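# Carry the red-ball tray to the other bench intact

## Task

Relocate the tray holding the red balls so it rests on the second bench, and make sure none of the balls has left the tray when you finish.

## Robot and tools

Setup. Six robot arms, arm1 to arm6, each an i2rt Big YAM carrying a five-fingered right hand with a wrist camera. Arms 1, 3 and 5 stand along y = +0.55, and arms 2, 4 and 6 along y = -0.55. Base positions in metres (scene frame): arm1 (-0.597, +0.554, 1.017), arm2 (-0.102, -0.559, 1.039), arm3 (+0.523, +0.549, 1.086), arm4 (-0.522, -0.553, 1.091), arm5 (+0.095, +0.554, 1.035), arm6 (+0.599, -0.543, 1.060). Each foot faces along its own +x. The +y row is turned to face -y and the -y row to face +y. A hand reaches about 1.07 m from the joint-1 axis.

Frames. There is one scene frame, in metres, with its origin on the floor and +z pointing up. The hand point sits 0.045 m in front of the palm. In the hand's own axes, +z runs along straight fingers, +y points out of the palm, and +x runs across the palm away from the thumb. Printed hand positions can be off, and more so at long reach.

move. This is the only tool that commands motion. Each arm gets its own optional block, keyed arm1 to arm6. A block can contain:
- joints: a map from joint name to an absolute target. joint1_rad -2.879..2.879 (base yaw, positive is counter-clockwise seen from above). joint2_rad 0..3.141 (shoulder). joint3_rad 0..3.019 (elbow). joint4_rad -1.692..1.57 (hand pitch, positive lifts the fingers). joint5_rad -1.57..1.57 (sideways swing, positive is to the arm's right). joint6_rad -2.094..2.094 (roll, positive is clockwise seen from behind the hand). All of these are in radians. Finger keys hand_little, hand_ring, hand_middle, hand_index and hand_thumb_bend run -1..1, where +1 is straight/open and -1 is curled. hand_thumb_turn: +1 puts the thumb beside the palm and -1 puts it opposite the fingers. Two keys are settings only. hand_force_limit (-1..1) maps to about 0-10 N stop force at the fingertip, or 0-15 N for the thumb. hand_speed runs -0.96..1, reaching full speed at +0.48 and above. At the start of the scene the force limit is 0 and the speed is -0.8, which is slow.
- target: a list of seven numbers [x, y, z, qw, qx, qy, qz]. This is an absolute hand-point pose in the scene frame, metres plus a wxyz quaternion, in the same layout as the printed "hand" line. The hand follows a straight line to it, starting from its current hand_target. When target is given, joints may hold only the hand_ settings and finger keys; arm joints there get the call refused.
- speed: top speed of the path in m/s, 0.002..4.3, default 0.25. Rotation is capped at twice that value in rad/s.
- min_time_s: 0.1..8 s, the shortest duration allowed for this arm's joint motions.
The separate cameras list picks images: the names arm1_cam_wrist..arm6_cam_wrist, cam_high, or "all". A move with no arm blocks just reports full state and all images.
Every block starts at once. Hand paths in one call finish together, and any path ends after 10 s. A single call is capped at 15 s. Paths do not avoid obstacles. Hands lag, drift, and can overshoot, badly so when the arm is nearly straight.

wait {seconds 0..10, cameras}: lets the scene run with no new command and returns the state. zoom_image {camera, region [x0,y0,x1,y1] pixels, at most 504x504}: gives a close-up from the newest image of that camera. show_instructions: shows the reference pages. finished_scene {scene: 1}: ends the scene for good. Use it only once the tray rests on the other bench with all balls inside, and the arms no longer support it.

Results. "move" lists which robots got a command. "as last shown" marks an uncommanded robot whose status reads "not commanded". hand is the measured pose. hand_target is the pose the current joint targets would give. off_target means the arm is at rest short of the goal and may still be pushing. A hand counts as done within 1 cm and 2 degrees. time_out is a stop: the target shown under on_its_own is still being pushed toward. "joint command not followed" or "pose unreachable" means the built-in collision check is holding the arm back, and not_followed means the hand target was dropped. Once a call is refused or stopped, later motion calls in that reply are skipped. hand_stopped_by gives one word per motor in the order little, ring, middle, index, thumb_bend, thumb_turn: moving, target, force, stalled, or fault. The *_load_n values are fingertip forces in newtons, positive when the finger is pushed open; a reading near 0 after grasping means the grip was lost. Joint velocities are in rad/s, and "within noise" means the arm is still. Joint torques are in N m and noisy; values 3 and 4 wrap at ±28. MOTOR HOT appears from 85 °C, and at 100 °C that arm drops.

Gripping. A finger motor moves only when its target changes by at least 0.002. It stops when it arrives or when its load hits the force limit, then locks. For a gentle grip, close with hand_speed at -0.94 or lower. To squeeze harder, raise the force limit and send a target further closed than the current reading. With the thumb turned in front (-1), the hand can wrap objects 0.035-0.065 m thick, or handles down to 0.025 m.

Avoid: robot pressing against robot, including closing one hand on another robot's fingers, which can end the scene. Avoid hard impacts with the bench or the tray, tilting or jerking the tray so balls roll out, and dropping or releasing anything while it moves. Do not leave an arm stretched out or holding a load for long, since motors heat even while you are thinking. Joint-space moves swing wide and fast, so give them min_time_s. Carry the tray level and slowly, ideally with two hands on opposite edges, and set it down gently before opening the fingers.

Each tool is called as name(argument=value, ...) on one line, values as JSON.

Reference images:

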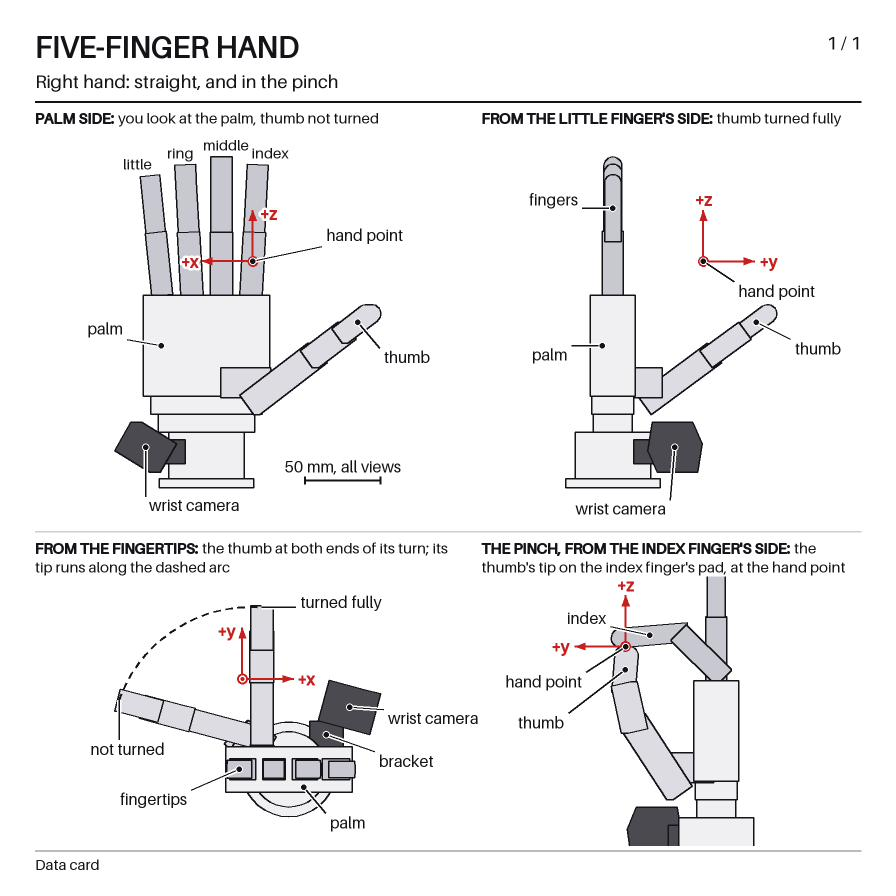

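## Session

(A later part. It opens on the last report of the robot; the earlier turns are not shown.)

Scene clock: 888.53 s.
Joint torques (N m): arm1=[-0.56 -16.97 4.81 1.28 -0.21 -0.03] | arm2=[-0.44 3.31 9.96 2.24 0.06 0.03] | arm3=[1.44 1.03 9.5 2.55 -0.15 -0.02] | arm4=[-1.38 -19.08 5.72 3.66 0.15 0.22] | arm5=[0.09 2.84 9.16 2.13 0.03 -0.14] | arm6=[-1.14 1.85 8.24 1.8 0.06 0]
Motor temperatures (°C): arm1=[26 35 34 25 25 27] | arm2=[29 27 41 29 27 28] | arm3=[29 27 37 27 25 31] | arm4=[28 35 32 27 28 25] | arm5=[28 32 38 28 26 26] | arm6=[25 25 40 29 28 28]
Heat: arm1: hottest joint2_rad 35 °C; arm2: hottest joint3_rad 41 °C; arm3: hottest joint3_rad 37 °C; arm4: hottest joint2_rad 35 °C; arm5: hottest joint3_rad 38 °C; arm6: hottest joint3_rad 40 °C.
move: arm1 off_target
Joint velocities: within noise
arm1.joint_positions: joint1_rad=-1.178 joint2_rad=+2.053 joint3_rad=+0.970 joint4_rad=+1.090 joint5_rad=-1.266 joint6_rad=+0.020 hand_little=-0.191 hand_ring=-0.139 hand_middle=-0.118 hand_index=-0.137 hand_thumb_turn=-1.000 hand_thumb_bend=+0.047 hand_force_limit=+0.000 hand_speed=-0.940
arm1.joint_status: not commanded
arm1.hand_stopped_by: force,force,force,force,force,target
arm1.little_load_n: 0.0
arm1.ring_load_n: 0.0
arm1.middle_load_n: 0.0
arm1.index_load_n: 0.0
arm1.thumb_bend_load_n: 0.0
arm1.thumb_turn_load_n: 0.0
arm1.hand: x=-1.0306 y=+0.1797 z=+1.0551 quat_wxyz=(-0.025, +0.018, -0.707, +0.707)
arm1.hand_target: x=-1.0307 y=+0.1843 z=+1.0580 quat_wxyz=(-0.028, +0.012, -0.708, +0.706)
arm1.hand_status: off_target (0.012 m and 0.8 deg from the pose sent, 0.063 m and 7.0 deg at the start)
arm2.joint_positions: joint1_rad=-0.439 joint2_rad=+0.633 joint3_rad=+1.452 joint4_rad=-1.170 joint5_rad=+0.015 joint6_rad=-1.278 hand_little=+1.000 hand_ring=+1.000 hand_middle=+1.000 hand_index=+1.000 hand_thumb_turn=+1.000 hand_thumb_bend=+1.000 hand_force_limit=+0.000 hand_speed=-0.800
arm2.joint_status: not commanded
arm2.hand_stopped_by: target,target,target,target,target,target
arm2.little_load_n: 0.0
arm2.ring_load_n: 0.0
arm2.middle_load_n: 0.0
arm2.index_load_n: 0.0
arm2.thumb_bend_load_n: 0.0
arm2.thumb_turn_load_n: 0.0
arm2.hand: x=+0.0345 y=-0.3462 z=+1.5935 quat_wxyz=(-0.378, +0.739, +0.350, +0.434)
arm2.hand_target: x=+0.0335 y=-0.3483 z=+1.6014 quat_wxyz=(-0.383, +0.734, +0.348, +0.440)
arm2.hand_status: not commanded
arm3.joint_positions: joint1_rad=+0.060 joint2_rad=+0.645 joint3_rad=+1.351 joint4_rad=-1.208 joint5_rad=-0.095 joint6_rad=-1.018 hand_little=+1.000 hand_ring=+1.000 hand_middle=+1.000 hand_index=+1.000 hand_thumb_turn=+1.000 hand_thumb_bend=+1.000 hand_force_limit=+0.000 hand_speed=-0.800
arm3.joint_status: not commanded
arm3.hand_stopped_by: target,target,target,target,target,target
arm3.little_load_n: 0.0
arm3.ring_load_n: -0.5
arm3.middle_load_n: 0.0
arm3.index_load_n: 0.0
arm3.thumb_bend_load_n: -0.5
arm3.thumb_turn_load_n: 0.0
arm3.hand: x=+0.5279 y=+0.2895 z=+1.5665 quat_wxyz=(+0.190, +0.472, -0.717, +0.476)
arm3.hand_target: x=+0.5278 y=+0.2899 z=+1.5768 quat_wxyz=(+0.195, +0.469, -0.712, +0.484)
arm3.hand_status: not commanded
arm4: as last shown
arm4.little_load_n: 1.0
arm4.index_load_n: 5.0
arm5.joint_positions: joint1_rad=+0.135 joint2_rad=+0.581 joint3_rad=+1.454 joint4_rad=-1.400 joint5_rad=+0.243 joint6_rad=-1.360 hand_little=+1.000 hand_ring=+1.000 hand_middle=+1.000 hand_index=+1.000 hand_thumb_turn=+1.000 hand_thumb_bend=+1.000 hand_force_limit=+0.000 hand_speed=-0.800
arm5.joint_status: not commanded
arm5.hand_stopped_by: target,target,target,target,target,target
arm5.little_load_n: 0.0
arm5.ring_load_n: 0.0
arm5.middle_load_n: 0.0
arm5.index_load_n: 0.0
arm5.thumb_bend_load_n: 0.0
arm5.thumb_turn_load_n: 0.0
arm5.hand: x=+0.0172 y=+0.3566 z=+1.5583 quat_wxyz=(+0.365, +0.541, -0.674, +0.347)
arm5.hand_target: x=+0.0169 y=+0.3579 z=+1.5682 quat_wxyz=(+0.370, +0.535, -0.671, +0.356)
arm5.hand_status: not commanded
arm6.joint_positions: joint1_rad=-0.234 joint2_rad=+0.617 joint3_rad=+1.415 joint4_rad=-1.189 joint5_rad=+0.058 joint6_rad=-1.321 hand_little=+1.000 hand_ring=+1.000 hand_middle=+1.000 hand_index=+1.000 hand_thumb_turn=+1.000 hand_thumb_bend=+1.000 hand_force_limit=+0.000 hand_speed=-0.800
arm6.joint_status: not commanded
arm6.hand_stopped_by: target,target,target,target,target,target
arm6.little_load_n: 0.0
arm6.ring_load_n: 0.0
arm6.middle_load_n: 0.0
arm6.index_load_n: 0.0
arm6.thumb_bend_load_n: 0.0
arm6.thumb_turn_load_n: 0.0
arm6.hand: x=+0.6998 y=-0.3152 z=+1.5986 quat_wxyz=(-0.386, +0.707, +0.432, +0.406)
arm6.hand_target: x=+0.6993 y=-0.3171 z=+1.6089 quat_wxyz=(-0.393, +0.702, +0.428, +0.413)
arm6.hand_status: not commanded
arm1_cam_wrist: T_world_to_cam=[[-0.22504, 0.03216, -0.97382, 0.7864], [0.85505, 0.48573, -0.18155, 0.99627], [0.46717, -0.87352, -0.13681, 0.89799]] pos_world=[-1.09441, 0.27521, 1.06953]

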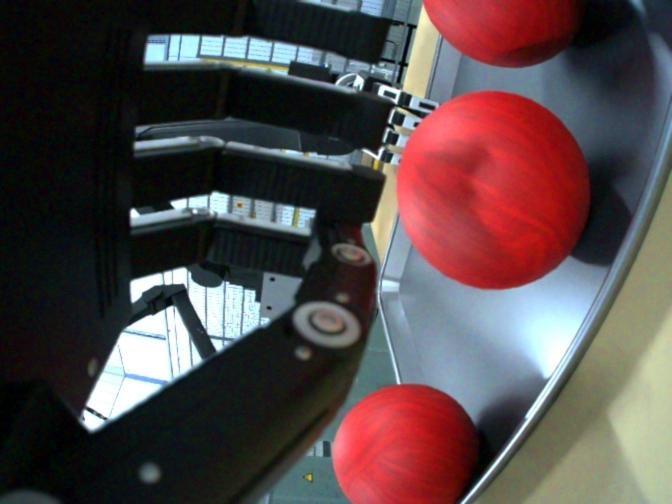

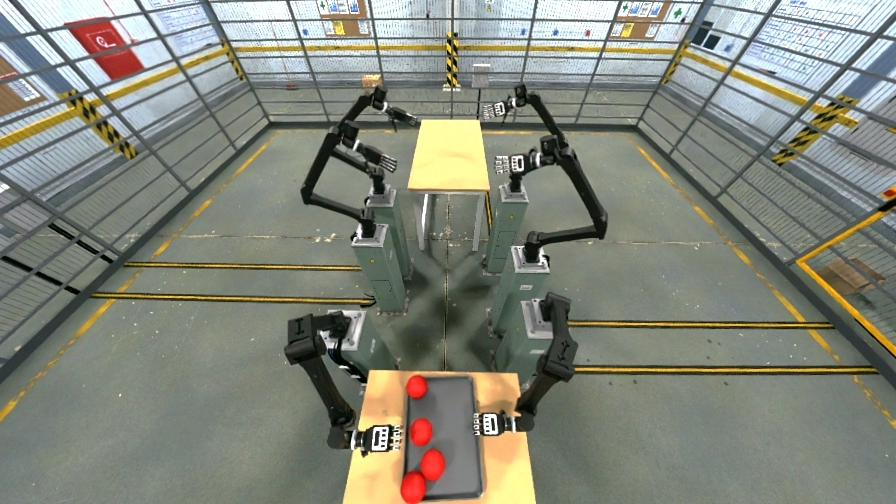

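move(arm4={"joints": {"hand_thumb_bend": 0.15, "hand_index": 0.1, "hand_middle": 0.1, "hand_ring": 0.1, "hand_little": 0.1, "hand_speed": -0.8}}, arm1={"target": [-1.155, 0.225, 1.03, -0.0185, 0.0185, -0.7069, 0.7069], "speed": 0.1, "joints": {"hand_thumb_bend": 0.15, "hand_index": 0.1, "hand_middle": 0.1, "hand_ring": 0.1, "hand_little": 0.1, "hand_speed": -0.8}})

move(arm4={"target": [-1.065, -0.165, 1.0, -0.7069, 0.7069, 0.0185, -0.0185], "speed": 0.05})

move(arm4={"target": [-1.20, -0.225, 1.02, -0.7069, 0.7069, 0.0185, -0.0185], "speed": 0.1}, cameras=["arm1_cam_wrist", "arm4_cam_wrist", "cam_high"])

zoom_image(camera="cam_high", region=[330, 350, 560, 504])

Scene clock: 1054.27 s.
Joint torques (N m): arm1=[0.21 -17.55 8.84 1.26 -0.14 0.02] | arm2=[-0.38 3.19 9.94 2.18 0.06 0.03] | arm3=[1.14 1.2 9.51 2.52 -0.13 -0.08] | arm4=[-1.32 -19.37 5.42 2.95 0.11 0.21] | arm5=[-0.32 2.96 9.06 2.17 0.03 -0.1] | arm6=[-1.14 1.79 8.24 1.8 0.06 0]
Motor temperatures (°C): arm1=[26 34 33 24 25 27] | arm2=[29 26 42 29 26 27] | arm3=[29 27 38 27 25 30] | arm4=[27 36 32 27 27 25] | arm5=[28 32 38 28 26 25] | arm6=[25 25 41 28 27 28]
Heat: arm1: hottest joint2_rad 34 °C; arm2: hottest joint3_rad 42 °C; arm3: hottest joint3_rad 38 °C; arm4: hottest joint2_rad 36 °C; arm5: hottest joint3_rad 38 °C; arm6: hottest joint3_rad 41 °C.
move: arm1 done; arm4 done
Joint velocities: within noise
arm1.joint_positions: joint1_rad=-1.322 joint2_rad=+2.244 joint3_rad=+1.292 joint4_rad=+0.985 joint5_rad=-1.392 joint6_rad=+0.022 hand_little=+0.100 hand_ring=+0.100 hand_middle=+0.100 hand_index=+0.100 hand_thumb_turn=-1.000 hand_thumb_bend=+0.150 hand_force_limit=+0.000 hand_speed=-0.800
arm1.joint_status: all done
arm1.hand_stopped_by: target,target,target,target,target,target
arm1.little_load_n: -0.5
arm1.ring_load_n: 0.0
arm1.middle_load_n: 0.0
arm1.index_load_n: 0.0
arm1.thumb_bend_load_n: 0.0
arm1.thumb_turn_load_n: 0.0
arm1.hand: x=-1.1506 y=+0.2281 z=+1.0340 quat_wxyz=(-0.010, +0.020, -0.705, +0.708)
arm1.hand_target: x=-1.1581 y=+0.2291 z=+1.0300 quat_wxyz=(-0.015, +0.015, -0.706, +0.708)
arm1.hand_status: done (0.007 m and 1.1 deg from the pose sent, 0.135 m and 0.8 deg at the start)
arm2, arm3, arm5, arm6: as last shown
arm3.ring_load_n: 0.0
arm3.thumb_bend_load_n: 0.0
arm4.joint_positions: joint1_rad=+1.188 joint2_rad=+2.560 joint3_rad=+1.181 joint4_rad=+1.337 joint5_rad=+1.133 joint6_rad=-0.022 hand_little=+0.100 hand_ring=+0.100 hand_middle=+0.100 hand_index=+0.100 hand_thumb_turn=-1.000 hand_thumb_bend=+0.151 hand_force_limit=+0.000 hand_speed=-0.800
arm4.joint_status: all done
arm4.hand_stopped_by: target,target,target,target,target,target
arm4.little_load_n: 0.0
arm4.ring_load_n: 0.0
arm4.middle_load_n: 0.0
arm4.index_load_n: 0.0
arm4.thumb_bend_load_n: 1.5
arm4.thumb_turn_load_n: 0.0
arm4.hand: x=-1.0426 y=-0.1649 z=+0.9269 quat_wxyz=(-0.699, +0.714, +0.039, +0.003)
arm4.hand_target: x=-1.0535 y=-0.1579 z=+0.9387 quat_wxyz=(-0.706, +0.707, +0.015, -0.016)
arm4.hand_status: not commanded
pictures: none

Scene clock: 1056.10 s.
Joint torques (N m): arm1=[-0.44 -17.9 8.76 1.25 -0.18 0.03] | arm2=[-0.5 3.02 9.91 2.21 0.05 0.03] | arm3=[1.73 1.03 9.28 2.36 -0.08 -0.06] | arm4=[-0.44 -20.07 3.86 1.06 0.11 0.16] | arm5=[-0.44 2.96 9.18 1.98 0.05 -0.13] | arm6=[-1.14 1.85 8.24 1.8 0.06 0]
Motor temperatures (°C): arm1=[26 34 34 24 25 27] | arm2=[29 26 42 29 26 27] | arm3=[29 27 38 27 25 30] | arm4=[27 36 32 27 27 25] | arm5=[28 32 38 28 26 25] | arm6=[25 25 41 28 27 28]
Heat: arm1: hottest joint2_rad 34 °C; arm2: hottest joint3_rad 42 °C; arm3: hottest joint3_rad 38 °C; arm4: hottest joint2_rad 36 °C; arm5: hottest joint3_rad 38 °C; arm6: hottest joint3_rad 41 °C.
move: arm4 done
Joint velocities: within noise
arm1, arm2, arm3, arm5, arm6: as last shown
arm1.joint_positions: joint1_rad=-1.313 joint2_rad=+2.244 joint3_rad=+1.292 joint4_rad=+0.985 joint5_rad=-1.401 joint6_rad=+0.022 hand_little=+0.100 hand_ring=+0.100 hand_middle=+0.100 hand_index=+0.100 hand_thumb_turn=-1.000 hand_thumb_bend=+0.150 hand_force_limit=+0.000 hand_speed=-0.800
arm1.little_load_n: 0.0
arm1.hand: x=-1.1458 y=+0.2234 z=+1.0339 quat_wxyz=(-0.016, +0.027, -0.705, +0.708)
arm1.hand_target: x=-1.1535 y=+0.2244 z=+1.0300 quat_wxyz=(-0.021, +0.021, -0.706, +0.708)
arm4.joint_positions: joint1_rad=+1.202 joint2_rad=+2.419 joint3_rad=+1.156 joint4_rad=+1.294 joint5_rad=+1.143 joint6_rad=-0.012 hand_little=+0.100 hand_ring=+0.100 hand_middle=+0.100 hand_index=+0.100 hand_thumb_turn=-1.000 hand_thumb_bend=+0.151 hand_force_limit=+0.000 hand_speed=-0.800
arm4.joint_status: not commanded
arm4.hand_stopped_by: target,target,target,target,target,target
arm4.little_load_n: 0.0
arm4.ring_load_n: 0.0
arm4.middle_load_n: 0.0
arm4.index_load_n: 0.0
arm4.thumb_bend_load_n: 0.0
arm4.thumb_turn_load_n: 0.0
arm4.hand: x=-1.0680 y=-0.1631 z=+0.9998 quat_wxyz=(-0.709, +0.704, +0.013, -0.025)
arm4.hand_target: x=-1.0686 y=-0.1671 z=+1.0003 quat_wxyz=(-0.707, +0.706, +0.017, -0.024)
arm4.hand_status: done (0.004 m and 1.1 deg from the pose sent, 0.077 m and 3.7 deg at the start)
pictures: none

Scene clock: 1058.33 s.
Joint torques (N m): arm1=[-0.38 -17.85 8.9 1.26 -0.16 0.01] | arm2=[-0.38 3.19 9.94 2.18 0.05 0.04] | arm3=[0.91 0.67 9.26 2.35 -0.09 -0.01] | arm4=[-0.67 -19.43 8.69 0.9 0.13 0.02] | arm5=[-0.67 2.73 9.07 2.19 0.06 -0.11] | arm6=[-1.14 1.79 8.24 1.8 0.06 0]
Motor temperatures (°C): arm1=[26 34 34 24 25 27] | arm2=[29 26 42 29 26 27] | arm3=[29 27 38 27 25 30] | arm4=[27 36 32 27 27 25] | arm5=[28 32 38 28 26 25] | arm6=[25 25 41 28 27 28]
Heat: arm1: hottest joint2_rad 34 °C; arm2: hottest joint3_rad 42 °C; arm3: hottest joint3_rad 38 °C; arm4: hottest joint2_rad 36 °C; arm5: hottest joint3_rad 38 °C; arm6: hottest joint3_rad 41 °C.
move: arm4 off_target
Joint velocities: within noise
arm1, arm2, arm3, arm5, arm6: as last shown
arm4.joint_positions: joint1_rad=+1.363 joint2_rad=+2.462 joint3_rad=+1.479 joint4_rad=+1.032 joint5_rad=+1.304 joint6_rad=-0.025 hand_little=+0.100 hand_ring=+0.100 hand_middle=+0.100 hand_index=+0.100 hand_thumb_turn=-1.000 hand_thumb_bend=+0.151 hand_force_limit=+0.000 hand_speed=-0.800
arm4.joint_status: not commanded
arm4.hand_stopped_by: target,target,target,target,target,target
arm4.little_load_n: 0.0
arm4.ring_load_n: 0.0
arm4.middle_load_n: 0.0
arm4.index_load_n: 0.0
arm4.thumb_bend_load_n: 0.0
arm4.thumb_turn_load_n: 0.0
arm4.hand: x=-1.1951 y=-0.2243 z=+1.0333 quat_wxyz=(-0.709, +0.704, +0.011, -0.027)
arm4.hand_target: x=-1.1999 y=-0.2258 z=+1.0191 quat_wxyz=(-0.708, +0.706, +0.020, -0.019)
arm4.hand_status: off_target (0.014 m and 1.4 deg from the pose sent, 0.147 m and 1.1 deg at the start)
arm6.ring_load_n: 0.5
arm1_cam_wrist: T_world_to_cam=[[-0.24987, 0.02698, -0.9679, 0.7051], [0.85003, 0.48482, -0.20593, 1.08932], [0.4637, -0.8742, -0.14408, 0.9908]] pos_world=[-1.2092, 0.31901, 1.04954]
arm4_cam_wrist: T_world_to_cam=[[0.23854, 0.08343, -0.96754, 1.31088], [-0.81566, -0.52351, -0.24624, -0.83614], [-0.52706, 0.84793, -0.05682, -0.26382]] pos_world=[-1.13375, -0.32339, 1.04745]

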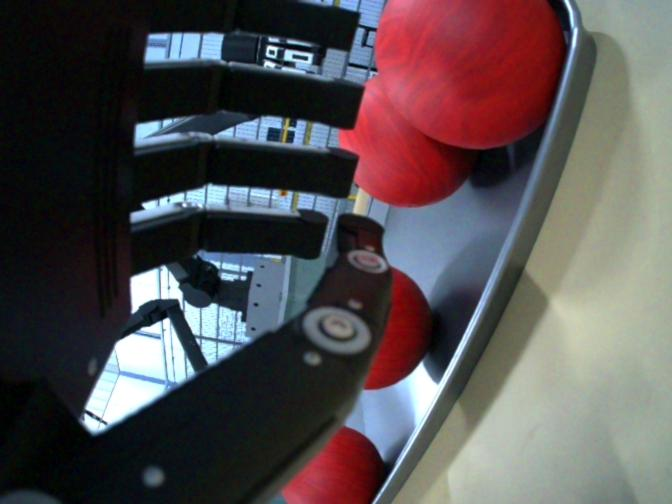

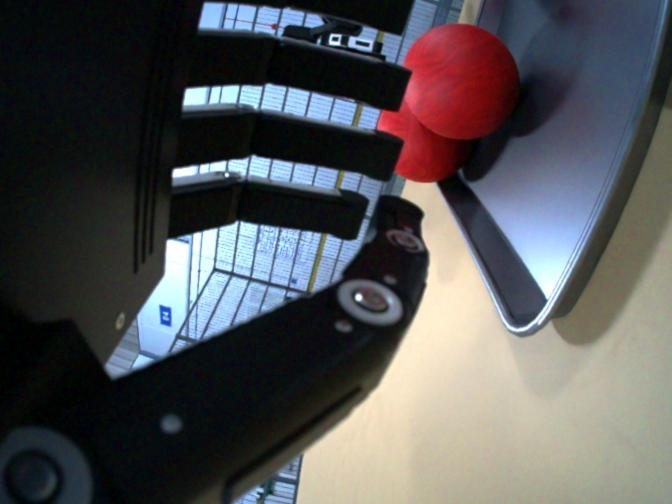

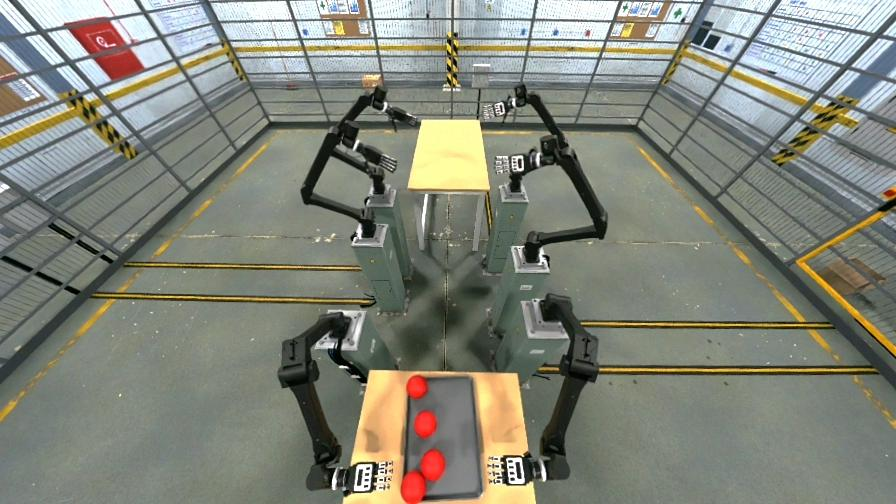

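Scaled by 2.191.

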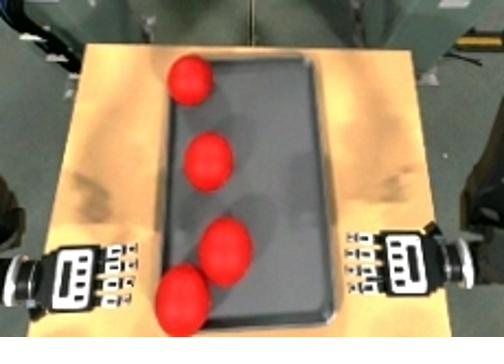

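move(arm1={"target": [-1.150, 0.207, 0.958, -0.0185, 0.0185, -0.7069, 0.7069], "speed": 0.08}, arm4={"target": [-1.193, -0.210, 0.943, -0.7069, 0.7069, 0.0185, -0.0185], "speed": 0.08})

move(arm1={"target": [-1.150, 0.163, 0.958, -0.0185, 0.0185, -0.7069, 0.7069], "speed": 0.04}, arm4={"target": [-1.193, -0.170, 0.943, -0.7069, 0.7069, 0.0185, -0.0185], "speed": 0.04}, cameras=["arm1_cam_wrist", "arm4_cam_wrist", "cam_high"])

zoom_image(camera="cam_high", region=[330, 350, 560, 504])

Scene clock: 1081.17 s.
Joint torques (N m): arm1=[1.08 -18.67 7.76 2.77 0.12 -0.14] | arm2=[-0.44 3.14 9.95 2.19 0.06 0.03] | arm3=[1.67 -0.09 9.28 2.4 -0.1 -0.04] | arm4=[-1.49 -20.19 7.86 2.52 -0.15 0.15] | arm5=[-0.09 2.55 9.06 1.91 0 -0.1] | arm6=[-1.14 1.85 8.24 1.8 0.06 0]
Motor temperatures (°C): arm1=[26 35 36 24 25 27] | arm2=[29 26 42 29 26 27] | arm3=[29 27 38 27 25 30] | arm4=[27 34 34 27 27 24] | arm5=[28 32 38 28 26 25] | arm6=[25 25 41 28 27 28]
Heat: arm1: hottest joint3_rad 36 °C; arm2: hottest joint3_rad 42 °C; arm3: hottest joint3_rad 38 °C; arm4: hottest joint2_rad 34 °C; arm5: hottest joint3_rad 38 °C; arm6: hottest joint3_rad 41 °C.
move: arm1 done; arm4 off_target
Joint velocities: within noise
arm1.joint_positions: joint1_rad=-1.294 joint2_rad=+2.394 joint3_rad=+1.334 joint4_rad=+1.036 joint5_rad=-1.364 joint6_rad=+0.012 hand_little=+0.100 hand_ring=+0.100 hand_middle=+0.100 hand_index=+0.100 hand_thumb_turn=-1.000 hand_thumb_bend=+0.150 hand_force_limit=+0.000 hand_speed=-0.800
arm1.joint_status: not commanded
arm1.hand_stopped_by: target,target,target,target,target,target
arm1.little_load_n: 0.0
arm1.ring_load_n: -0.5
arm1.middle_load_n: 0.0
arm1.index_load_n: 0.0
arm1.thumb_bend_load_n: 0.0
arm1.thumb_turn_load_n: 0.0
arm1.hand: x=-1.1438 y=+0.2128 z=+0.9606 quat_wxyz=(-0.026, +0.003, -0.710, +0.704)
arm1.hand_target: x=-1.1506 y=+0.2070 z=+0.9579 quat_wxyz=(-0.016, +0.015, -0.707, +0.706)
arm1.hand_status: done (0.009 m and 2.0 deg from the pose sent, 0.078 m and 1.0 deg at the start)
arm2, arm3, arm5, arm6: as last shown
arm4.joint_positions: joint1_rad=+1.339 joint2_rad=+2.626 joint3_rad=+1.557 joint4_rad=+1.061 joint5_rad=+1.287 joint6_rad=-0.020 hand_little=+0.100 hand_ring=+0.100 hand_middle=+0.100 hand_index=+0.100 hand_thumb_turn=-1.000 hand_thumb_bend=+0.151 hand_force_limit=+0.000 hand_speed=-0.800
arm4.joint_status: not commanded
arm4.hand_stopped_by: target,target,target,target,target,target
arm4.little_load_n: 0.0
arm4.ring_load_n: 0.0
arm4.middle_load_n: 0.0
arm4.index_load_n: 0.0
arm4.thumb_bend_load_n: 0.0
arm4.thumb_turn_load_n: 0.0
arm4.hand: x=-1.1850 y=-0.2103 z=+0.9500 quat_wxyz=(-0.704, +0.709, +0.027, -0.007)
arm4.hand_target: x=-1.1883 y=-0.2053 z=+0.9423 quat_wxyz=(-0.706, +0.708, +0.016, -0.015)
arm4.hand_status: off_target (0.011 m and 1.7 deg from the pose sent, 0.091 m and 1.4 deg at the start)
arm6.ring_load_n: 0.0
arm6.thumb_turn_load_n: 0.5
pictures: none

Scene clock: 1083.13 s.
Joint torques (N m): arm1=[0.03 -18.61 8.13 1.61 0.16 -0.15] | arm2=[-0.38 3.02 9.96 2.19 0.05 0.03] | arm3=[1.38 0.5 9.48 2.63 -0.11 -0.07] | arm4=[-1.38 -20.19 8.27 1.32 -0.2 0.17] | arm5=[-0.21 2.96 9.26 2.28 0.06 -0.1] | arm6=[-1.14 1.79 8.24 1.8 0.06 0]
Motor temperatures (°C): arm1=[26 35 36 24 25 27] | arm2=[29 26 42 29 26 27] | arm3=[29 27 38 27 25 30] | arm4=[27 34 34 27 27 24] | arm5=[28 32 38 28 26 25] | arm6=[25 25 41 28 27 28]
Heat: arm1: hottest joint3_rad 36 °C; arm2: hottest joint3_rad 42 °C; arm3: hottest joint3_rad 38 °C; arm4: hottest joint2_rad 34 °C; arm5: hottest joint3_rad 38 °C; arm6: hottest joint3_rad 41 °C.
move: arm1 off_target; arm4 off_target
Joint velocities: within noise
arm1.joint_positions: joint1_rad=-1.225 joint2_rad=+2.408 joint3_rad=+1.378 joint4_rad=+1.036 joint5_rad=-1.312 joint6_rad=+0.011 hand_little=+0.100 hand_ring=+0.100 hand_middle=+0.100 hand_index=+0.100 hand_thumb_turn=-1.000 hand_thumb_bend=+0.150 hand_force_limit=+0.000 hand_speed=-0.800
arm1.joint_status: not commanded
arm1.hand_stopped_by: target,target,target,target,target,target
arm1.little_load_n: 0.0
arm1.ring_load_n: 0.0
arm1.middle_load_n: 0.0
arm1.index_load_n: 0.0
arm1.thumb_bend_load_n: 0.0
arm1.thumb_turn_load_n: 0.0
arm1.hand: x=-1.1431 y=+0.1688 z=+0.9644 quat_wxyz=(-0.021, +0.020, -0.707, +0.707)
arm1.hand_target: x=-1.1481 y=+0.1637 z=+0.9578 quat_wxyz=(-0.020, +0.022, -0.707, +0.706)
arm1.hand_status: off_target (0.011 m and 0.4 deg from the pose sent, 0.050 m and 2.0 deg at the start)
arm2, arm3, arm5, arm6: as last shown
arm4.joint_positions: joint1_rad=+1.288 joint2_rad=+2.636 joint3_rad=+1.598 joint4_rad=+1.061 joint5_rad=+1.229 joint6_rad=-0.020 hand_little=+0.100 hand_ring=+0.100 hand_middle=+0.100 hand_index=+0.100 hand_thumb_turn=-1.000 hand_thumb_bend=+0.151 hand_force_limit=+0.000 hand_speed=-0.800
arm4.joint_status: not commanded
arm4.hand_stopped_by: target,target,target,target,target,target
arm4.little_load_n: 0.0
arm4.ring_load_n: -0.5
arm4.middle_load_n: 0.0
arm4.index_load_n: 0.0
arm4.thumb_bend_load_n: 0.0
arm4.thumb_turn_load_n: 0.0
arm4.hand: x=-1.1912 y=-0.1752 z=+0.9578 quat_wxyz=(-0.708, +0.706, +0.018, -0.020)
arm4.hand_target: x=-1.1926 y=-0.1712 z=+0.9432 quat_wxyz=(-0.706, +0.707, +0.018, -0.019)
arm4.hand_status: off_target (0.016 m and 0.3 deg from the pose sent, 0.042 m and 1.7 deg at the start)
arm6.thumb_turn_load_n: 0.0
arm1_cam_wrist: T_world_to_cam=[[-0.23401, 0.03224, -0.9717, 0.66084], [0.85403, 0.48443, -0.1896, 1.08809], [0.46461, -0.87423, -0.1409, 0.92975]] pos_world=[-1.2066, 0.26441, 0.97943]
arm4_cam_wrist: T_world_to_cam=[[0.25767, 0.07988, -0.96293, 1.25058], [-0.81061, -0.52448, -0.26042, -0.80637], [-0.52584, 0.84766, -0.07039, -0.2932]] pos_world=[-1.13007, -0.27429, 0.97358]

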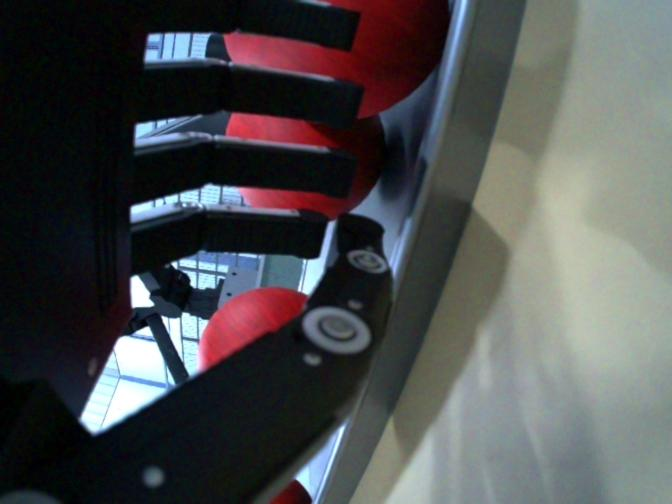

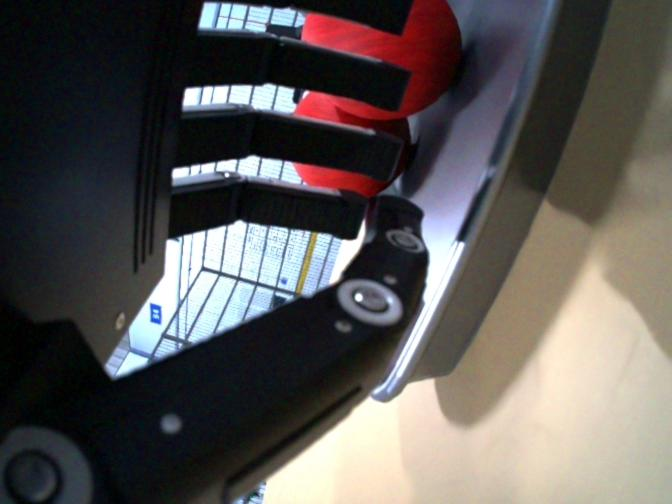

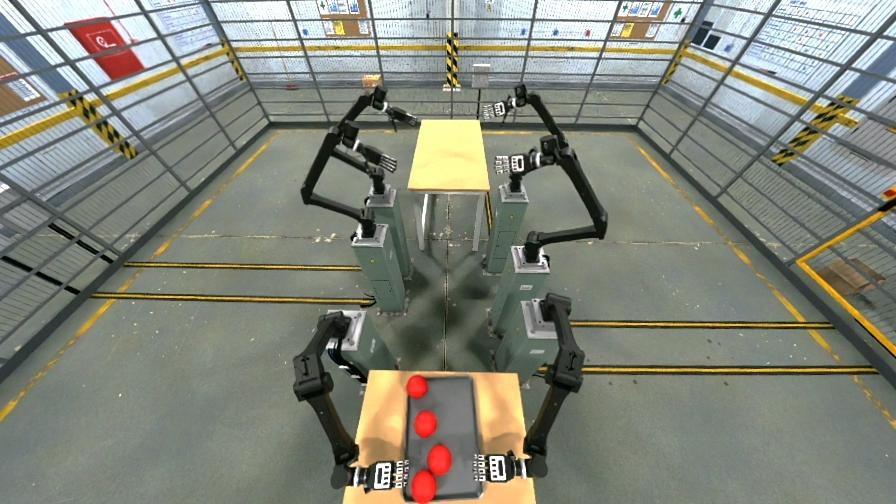

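Scaled by 2.191.

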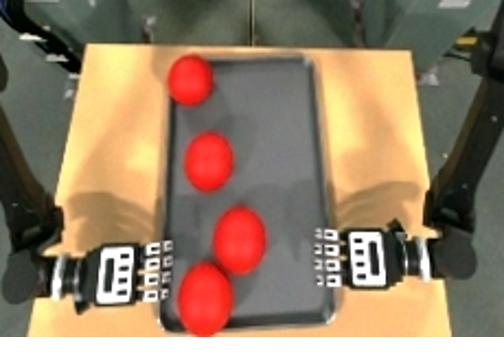

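move(arm1={"target": [-1.150, 0.162, 0.929, -0.0185, 0.0185, -0.7069, 0.7069], "speed": 0.04}, arm4={"target": [-1.193, -0.169, 0.908, -0.7069, 0.7069, 0.0185, -0.0185], "speed": 0.04}, cameras=["arm1_cam_wrist", "arm4_cam_wrist"])

Scene clock: 1101.37 s.
Joint torques (N m): arm1=[0.56 -18.67 7.76 2.77 0.14 -0.12] | arm2=[-0.56 3.02 9.94 2.17 0.06 0.03] | arm3=[1.2 1.03 9.1 2.61 -0.09 -0.11] | arm4=[-1.67 -18.43 7.56 1.99 -0.18 0.15] | arm5=[0.09 3.02 9.03 2.07 -0.01 -0.07] | arm6=[-1.14 1.85 8.24 1.8 0.06 0]
Motor temperatures (°C): arm1=[26 36 36 24 25 27] | arm2=[29 26 42 29 26 27] | arm3=[29 27 38 27 25 30] | arm4=[27 34 34 27 28 24] | arm5=[28 32 38 28 26 25] | arm6=[25 25 41 28 27 28]
Heat: arm1: hottest joint2_rad 36 °C; arm2: hottest joint3_rad 42 °C; arm3: hottest joint3_rad 38 °C; arm4: hottest joint2_rad 34 °C; arm5: hottest joint3_rad 38 °C; arm6: hottest joint3_rad 41 °C.
move: arm1 done; arm4 off_target
Joint velocities: within noise
arm1.joint_positions: joint1_rad=-1.225 joint2_rad=+2.474 joint3_rad=+1.409 joint4_rad=+1.044 joint5_rad=-1.303 joint6_rad=+0.011 hand_little=+0.100 hand_ring=+0.100 hand_middle=+0.100 hand_index=+0.100 hand_thumb_turn=-1.000 hand_thumb_bend=+0.150 hand_force_limit=+0.000 hand_speed=-0.800
arm1.joint_status: not commanded
arm1.hand_stopped_by: target,target,target,target,target,target
arm1.little_load_n: 0.0
arm1.ring_load_n: 0.0
arm1.middle_load_n: 0.0
arm1.index_load_n: 0.0
arm1.thumb_bend_load_n: 0.0
arm1.thumb_turn_load_n: 0.0
arm1.hand: x=-1.1443 y=+0.1687 z=+0.9331 quat_wxyz=(-0.027, +0.008, -0.710, +0.704)
arm1.hand_target: x=-1.1495 y=+0.1622 z=+0.9291 quat_wxyz=(-0.018, +0.019, -0.707, +0.707)
arm1.hand_status: done (0.010 m and 1.7 deg from the pose sent, 0.037 m and 0.4 deg at the start)
arm2, arm3, arm5, arm6: as last shown
arm4.joint_positions: joint1_rad=+1.291 joint2_rad=+2.686 joint3_rad=+1.656 joint4_rad=+1.071 joint5_rad=+1.227 joint6_rad=-0.028 hand_little=+0.100 hand_ring=+0.100 hand_middle=+0.100 hand_index=+0.100 hand_thumb_turn=-1.000 hand_thumb_bend=+0.150 hand_force_limit=+0.000 hand_speed=-0.800
arm4.joint_status: not commanded
arm4.hand_stopped_by: target,target,target,target,target,target
arm4.little_load_n: 0.0
arm4.ring_load_n: 0.0
arm4.middle_load_n: 0.0
arm4.index_load_n: 0.0
arm4.thumb_bend_load_n: -3.0
arm4.thumb_turn_load_n: -1.5
arm4.hand: x=-1.2012 y=-0.1748 z=+0.9436 quat_wxyz=(-0.710, +0.704, +0.016, -0.025)
arm4.hand_target: x=-1.1910 y=-0.1722 z=+0.9099 quat_wxyz=(-0.707, +0.707, +0.022, -0.016)
arm4.hand_status: off_target (0.037 m and 1.0 deg from the pose sent, 0.050 m and 0.3 deg at the start)
arm6.middle_load_n: -0.5
arm1_cam_wrist: T_world_to_cam=[[-0.20813, 0.04281, -0.97716, 0.66309], [0.86313, 0.47798, -0.1629, 1.06982], [0.46009, -0.87733, -0.13643, 0.91703]] pos_world=[-1.2073, 0.26481, 0.94733]
arm4_cam_wrist: T_world_to_cam=[[0.24765, 0.08646, -0.96498, 1.23045], [-0.81081, -0.52671, -0.25528, -0.82338], [-0.53034, 0.84564, -0.06034, -0.31512]] pos_world=[-1.13945, -0.27359, 0.95816]

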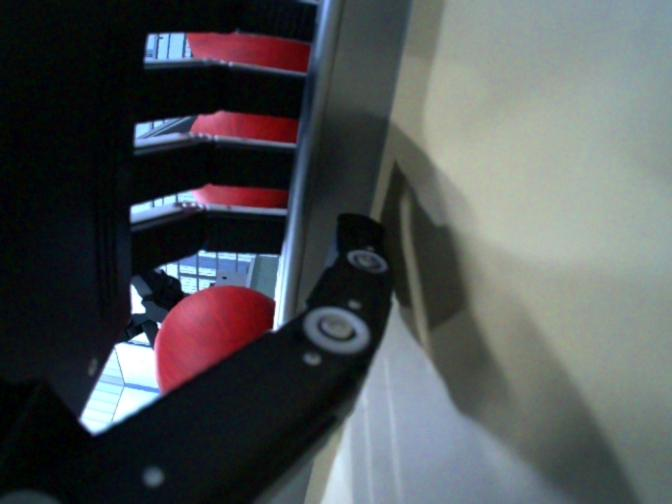

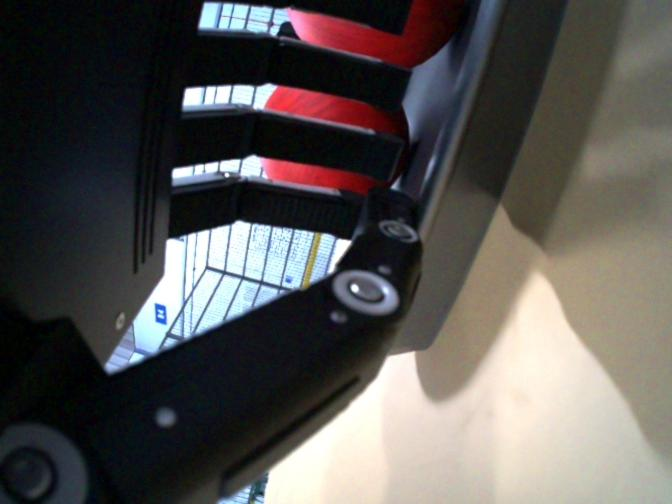

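move(arm4={"target": [-1.188, -0.172, 0.945, -0.7069, 0.7069, 0.0185, -0.0185], "speed": 0.06})

move(arm4={"target": [-1.188, -0.184, 0.943, -0.7069, 0.7069, 0.0185, -0.0185], "speed": 0.06})

move(arm4={"target": [-1.190, -0.183, 0.908, -0.7069, 0.7069, 0.0185, -0.0185], "speed": 0.04}, cameras=["arm1_cam_wrist", "arm4_cam_wrist", "cam_high"])

Scene clock: 1110.50 s.
Joint torques (N m): arm1=[0.21 -18.84 7.82 2.77 0.15 -0.11] | arm2=[-0.44 3.19 9.92 2.21 0.06 0.02] | arm3=[1.32 0.62 9.26 2.63 -0.15 -0.02] | arm4=[-1.79 -23.94 4.93 1.46 -0.07 0.17] | arm5=[0.03 2.49 8.99 2.19 0.05 -0.09] | arm6=[-1.14 1.85 8.24 1.8 0.06 0]
Motor temperatures (°C): arm1=[26 35 36 24 25 27] | arm2=[29 26 42 29 26 27] | arm3=[29 26 38 27 25 30] | arm4=[27 34 34 27 28 24] | arm5=[28 32 38 28 26 25] | arm6=[25 25 41 28 27 28]
Heat: arm1: hottest joint3_rad 36 °C; arm2: hottest joint3_rad 42 °C; arm3: hottest joint3_rad 38 °C; arm4: hottest joint2_rad 34 °C; arm5: hottest joint3_rad 38 °C; arm6: hottest joint3_rad 41 °C.
move: arm4 done
Joint velocities: within noise
arm1, arm2, arm3, arm5, arm6: as last shown
arm1.joint_positions: joint1_rad=-1.225 joint2_rad=+2.474 joint3_rad=+1.409 joint4_rad=+1.045 joint5_rad=-1.303 joint6_rad=+0.011 hand_little=+0.100 hand_ring=+0.100 hand_middle=+0.100 hand_index=+0.100 hand_thumb_turn=-1.000 hand_thumb_bend=+0.150 hand_force_limit=+0.000 hand_speed=-0.800
arm1.hand: x=-1.1444 y=+0.1686 z=+0.9332 quat_wxyz=(-0.027, +0.008, -0.710, +0.704)
arm1.hand_target: x=-1.1495 y=+0.1622 z=+0.9292 quat_wxyz=(-0.018, +0.019, -0.707, +0.707)
arm4.joint_positions: joint1_rad=+1.288 joint2_rad=+2.668 joint3_rad=+1.623 joint4_rad=+1.071 joint5_rad=+1.216 joint6_rad=-0.017 hand_little=+0.100 hand_ring=+0.100 hand_middle=+0.100 hand_index=+0.100 hand_thumb_turn=-1.000 hand_thumb_bend=+0.150 hand_force_limit=+0.000 hand_speed=-0.800
arm4.joint_status: not commanded
arm4.hand_stopped_by: target,target,target,target,target,target
arm4.little_load_n: 0.0
arm4.ring_load_n: 0.0
arm4.middle_load_n: 0.0
arm4.index_load_n: 0.0
arm4.thumb_bend_load_n: -1.0
arm4.thumb_turn_load_n: 0.5
arm4.hand: x=-1.1951 y=-0.1754 z=+0.9452 quat_wxyz=(-0.708, +0.705, +0.021, -0.027)
arm4.hand_target: x=-1.1895 y=-0.1704 z=+0.9457 quat_wxyz=(-0.707, +0.707, +0.018, -0.024)
arm4.hand_status: done (0.008 m and 1.0 deg from the pose sent, 0.014 m and 1.0 deg at the start)
arm6.ring_load_n: -0.5
arm6.middle_load_n: 0.0
pictures: none

Scene clock: 1111.80 s.
Joint torques (N m): arm1=[0.73 -18.78 7.82 2.84 0.15 -0.14] | arm2=[-0.26 3.25 9.99 2.22 0.05 0.04] | arm3=[2.08 0.5 9.25 2.52 -0.08 -0.04] | arm4=[-0.15 -23.53 5.23 1.94 0.11 0.1] | arm5=[0.09 2.43 9.05 2.13 -0.05 -0.07] | arm6=[-1.14 1.79 8.24 1.8 0.06 0]
Motor temperatures (°C): arm1=[26 35 36 24 25 27] | arm2=[29 26 42 29 26 27] | arm3=[29 26 38 27 25 30] | arm4=[27 34 34 27 28 24] | arm5=[28 32 38 28 26 25] | arm6=[25 25 41 28 27 28]
Heat: arm1: hottest joint3_rad 36 °C; arm2: hottest joint3_rad 42 °C; arm3: hottest joint3_rad 38 °C; arm4: hottest joint2_rad 34 °C; arm5: hottest joint3_rad 38 °C; arm6: hottest joint3_rad 41 °C.
move: arm4 done
Joint velocities: within noise
arm1: as last shown
arm2.joint_positions: joint1_rad=-0.439 joint2_rad=+0.633 joint3_rad=+1.452 joint4_rad=-1.170 joint5_rad=+0.015 joint6_rad=-1.278 hand_little=+1.000 hand_ring=+1.000 hand_middle=+1.000 hand_index=+1.000 hand_thumb_turn=+1.000 hand_thumb_bend=+1.000 hand_force_limit=+0.000 hand_speed=-0.800
arm2.joint_status: not commanded
arm2.hand_stopped_by: target,target,target,target,target,target
arm2.little_load_n: 0.0
arm2.ring_load_n: 0.0
arm2.middle_load_n: 0.0
arm2.index_load_n: 0.0
arm2.thumb_bend_load_n: 0.0
arm2.thumb_turn_load_n: 0.0
arm2.hand: x=+0.0345 y=-0.3462 z=+1.5935 quat_wxyz=(-0.378, +0.739, +0.350, +0.434)
arm2.hand_target: x=+0.0335 y=-0.3483 z=+1.6014 quat_wxyz=(-0.383, +0.734, +0.348, +0.440)
arm2.hand_status: not commanded
arm3.joint_positions: joint1_rad=+0.060 joint2_rad=+0.645 joint3_rad=+1.351 joint4_rad=-1.208 joint5_rad=-0.095 joint6_rad=-1.018 hand_little=+1.000 hand_ring=+1.000 hand_middle=+1.000 hand_index=+1.000 hand_thumb_turn=+1.000 hand_thumb_bend=+1.000 hand_force_limit=+0.000 hand_speed=-0.800
arm3.joint_status: not commanded
arm3.hand_stopped_by: target,target,target,target,target,target
arm3.little_load_n: 0.0
arm3.ring_load_n: 0.0
arm3.middle_load_n: 0.0
arm3.index_load_n: 0.0
arm3.thumb_bend_load_n: 0.0
arm3.thumb_turn_load_n: 0.0
arm3.hand: x=+0.5279 y=+0.2895 z=+1.5665 quat_wxyz=(+0.190, +0.472, -0.717, +0.476)
arm3.hand_target: x=+0.5278 y=+0.2899 z=+1.5768 quat_wxyz=(+0.195, +0.469, -0.712, +0.484)
arm3.hand_status: not commanded
arm4.joint_positions: joint1_rad=+1.297 joint2_rad=+2.666 joint3_rad=+1.606 joint4_rad=+1.071 joint5_rad=+1.248 joint6_rad=-0.017 hand_little=+0.100 hand_ring=+0.100 hand_middle=+0.100 hand_index=+0.100 hand_thumb_turn=-1.000 hand_thumb_bend=+0.151 hand_force_limit=+0.000 hand_speed=-0.800
arm4.joint_status: not commanded
arm4.hand_stopped_by: target,target,target,target,target,target
arm4.little_load_n: 0.0
arm4.ring_load_n: 0.0
arm4.middle_load_n: 0.0
arm4.index_load_n: 0.0
arm4.thumb_bend_load_n: 0.0
arm4.thumb_turn_load_n: 0.0
arm4.hand: x=-1.1865 y=-0.1820 z=+0.9402 quat_wxyz=(-0.706, +0.708, +0.018, -0.014)
arm4.hand_target: x=-1.1874 y=-0.1869 z=+0.9421 quat_wxyz=(-0.707, +0.707, +0.018, -0.016)
arm4.hand_status: done (0.004 m and 0.6 deg from the pose sent, 0.011 m and 1.0 deg at the start)
arm5.joint_positions: joint1_rad=+0.135 joint2_rad=+0.581 joint3_rad=+1.454 joint4_rad=-1.400 joint5_rad=+0.243 joint6_rad=-1.360 hand_little=+1.000 hand_ring=+1.000 hand_middle=+1.000 hand_index=+1.000 hand_thumb_turn=+1.000 hand_thumb_bend=+1.000 hand_force_limit=+0.000 hand_speed=-0.800
arm5.joint_status: not commanded
arm5.hand_stopped_by: target,target,target,target,target,target
arm5.little_load_n: 0.0
arm5.ring_load_n: 0.0
arm5.middle_load_n: 0.0
arm5.index_load_n: 0.0
arm5.thumb_bend_load_n: 0.0
arm5.thumb_turn_load_n: 0.0
arm5.hand: x=+0.0172 y=+0.3566 z=+1.5583 quat_wxyz=(+0.365, +0.541, -0.674, +0.347)
arm5.hand_target: x=+0.0169 y=+0.3579 z=+1.5682 quat_wxyz=(+0.370, +0.535, -0.671, +0.356)
arm5.hand_status: not commanded
arm6.joint_positions: joint1_rad=-0.234 joint2_rad=+0.617 joint3_rad=+1.415 joint4_rad=-1.189 joint5_rad=+0.058 joint6_rad=-1.321 hand_little=+1.000 hand_ring=+1.000 hand_middle=+1.000 hand_index=+1.000 hand_thumb_turn=+1.000 hand_thumb_bend=+1.000 hand_force_limit=+0.000 hand_speed=-0.800
arm6.joint_status: not commanded
arm6.hand_stopped_by: target,target,target,target,target,target
arm6.little_load_n: 0.0
arm6.ring_load_n: 0.0
arm6.middle_load_n: 0.0
arm6.index_load_n: 0.0
arm6.thumb_bend_load_n: 0.0
arm6.thumb_turn_load_n: 0.0
arm6.hand: x=+0.6998 y=-0.3152 z=+1.5986 quat_wxyz=(-0.386, +0.707, +0.432, +0.406)
arm6.hand_target: x=+0.6993 y=-0.3171 z=+1.6089 quat_wxyz=(-0.393, +0.702, +0.428, +0.413)
arm6.hand_status: not commanded
pictures: none

Scene clock: 1113.27 s.
Joint torques (N m): arm1=[0.73 -19.37 7.88 2.96 0.13 -0.1] | arm2=[-0.26 3.14 9.92 2.21 0.05 0.03] | arm3=[1.03 1.08 9.2 2.77 -0.11 -0.04] | arm4=[-0.67 -20.19 7.88 2.44 -0.15 0.12] | arm5=[-0.26 2.67 9.05 2.24 0.03 -0.06] | arm6=[-1.14 1.85 8.24 1.8 0.06 0]
Motor temperatures (°C): arm1=[26 35 36 24 25 27] | arm2=[29 26 42 29 26 27] | arm3=[29 26 38 27 25 30] | arm4=[27 34 34 27 28 24] | arm5=[28 32 38 28 26 25] | arm6=[25 25 41 28 27 28]
Heat: arm1: hottest joint3_rad 36 °C; arm2: hottest joint3_rad 42 °C; arm3: hottest joint3_rad 38 °C; arm4: hottest joint2_rad 34 °C; arm5: hottest joint3_rad 38 °C; arm6: hottest joint3_rad 41 °C.
move: arm4 off_target
Joint velocities: within noise
arm1, arm2, arm3, arm5, arm6: as last shown
arm1.thumb_bend_load_n: 0.5
arm4.joint_positions: joint1_rad=+1.293 joint2_rad=+2.708 joint3_rad=+1.632 joint4_rad=+1.076 joint5_rad=+1.244 joint6_rad=-0.016 hand_little=+0.100 hand_ring=+0.100 hand_middle=+0.100 hand_index=+0.100 hand_thumb_turn=-1.000 hand_thumb_bend=+0.150 hand_force_limit=+0.000 hand_speed=-0.800
arm4.joint_status: not commanded
arm4.hand_stopped_by: target,target,target,target,target,target
arm4.little_load_n: 0.0
arm4.ring_load_n: 0.0
arm4.middle_load_n: 0.0
arm4.index_load_n: 0.0
arm4.thumb_bend_load_n: -0.5
arm4.thumb_turn_load_n: 0.0
arm4.hand: x=-1.1844 y=-0.1796 z=+0.9204 quat_wxyz=(-0.705, +0.709, +0.021, -0.011)
arm4.hand_target: x=-1.1878 y=-0.1803 z=+0.9086 quat_wxyz=(-0.706, +0.707, +0.017, -0.018)
arm4.hand_status: off_target (0.014 m and 1.0 deg from the pose sent, 0.032 m and 0.6 deg at the start)
arm1_cam_wrist: T_world_to_cam=[[-0.20958, 0.0423, -0.97688, 0.66137], [0.86288, 0.47791, -0.16443, 1.07114], [0.4599, -0.87739, -0.13667, 0.91703]] pos_world=[-1.2074, 0.26471, 0.94753]
arm4_cam_wrist: T_world_to_cam=[[0.2753, 0.07039, -0.95878, 1.22841], [-0.81148, -0.51773, -0.27102, -0.80298], [-0.51547, 0.85264, -0.08541, -0.26155]] pos_world=[-1.12461, -0.27919, 0.93781]

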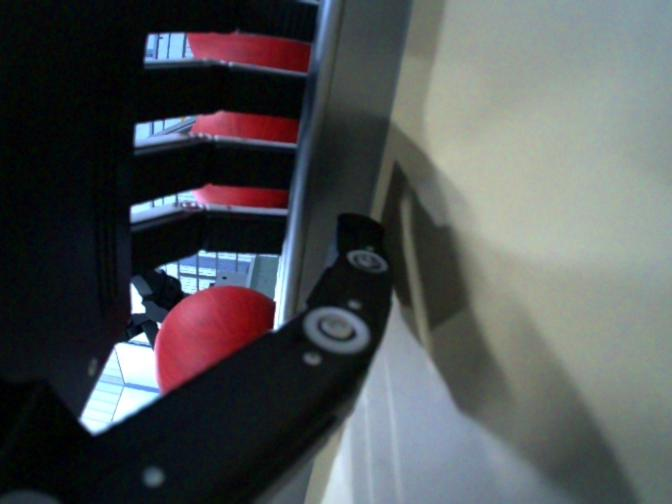

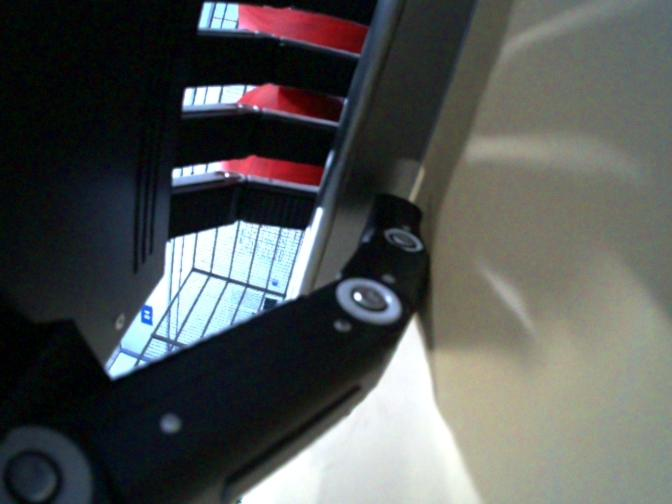

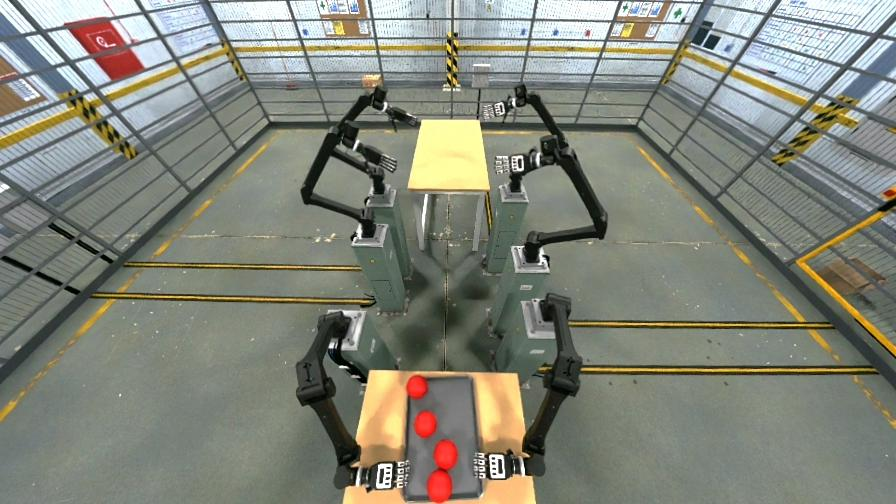

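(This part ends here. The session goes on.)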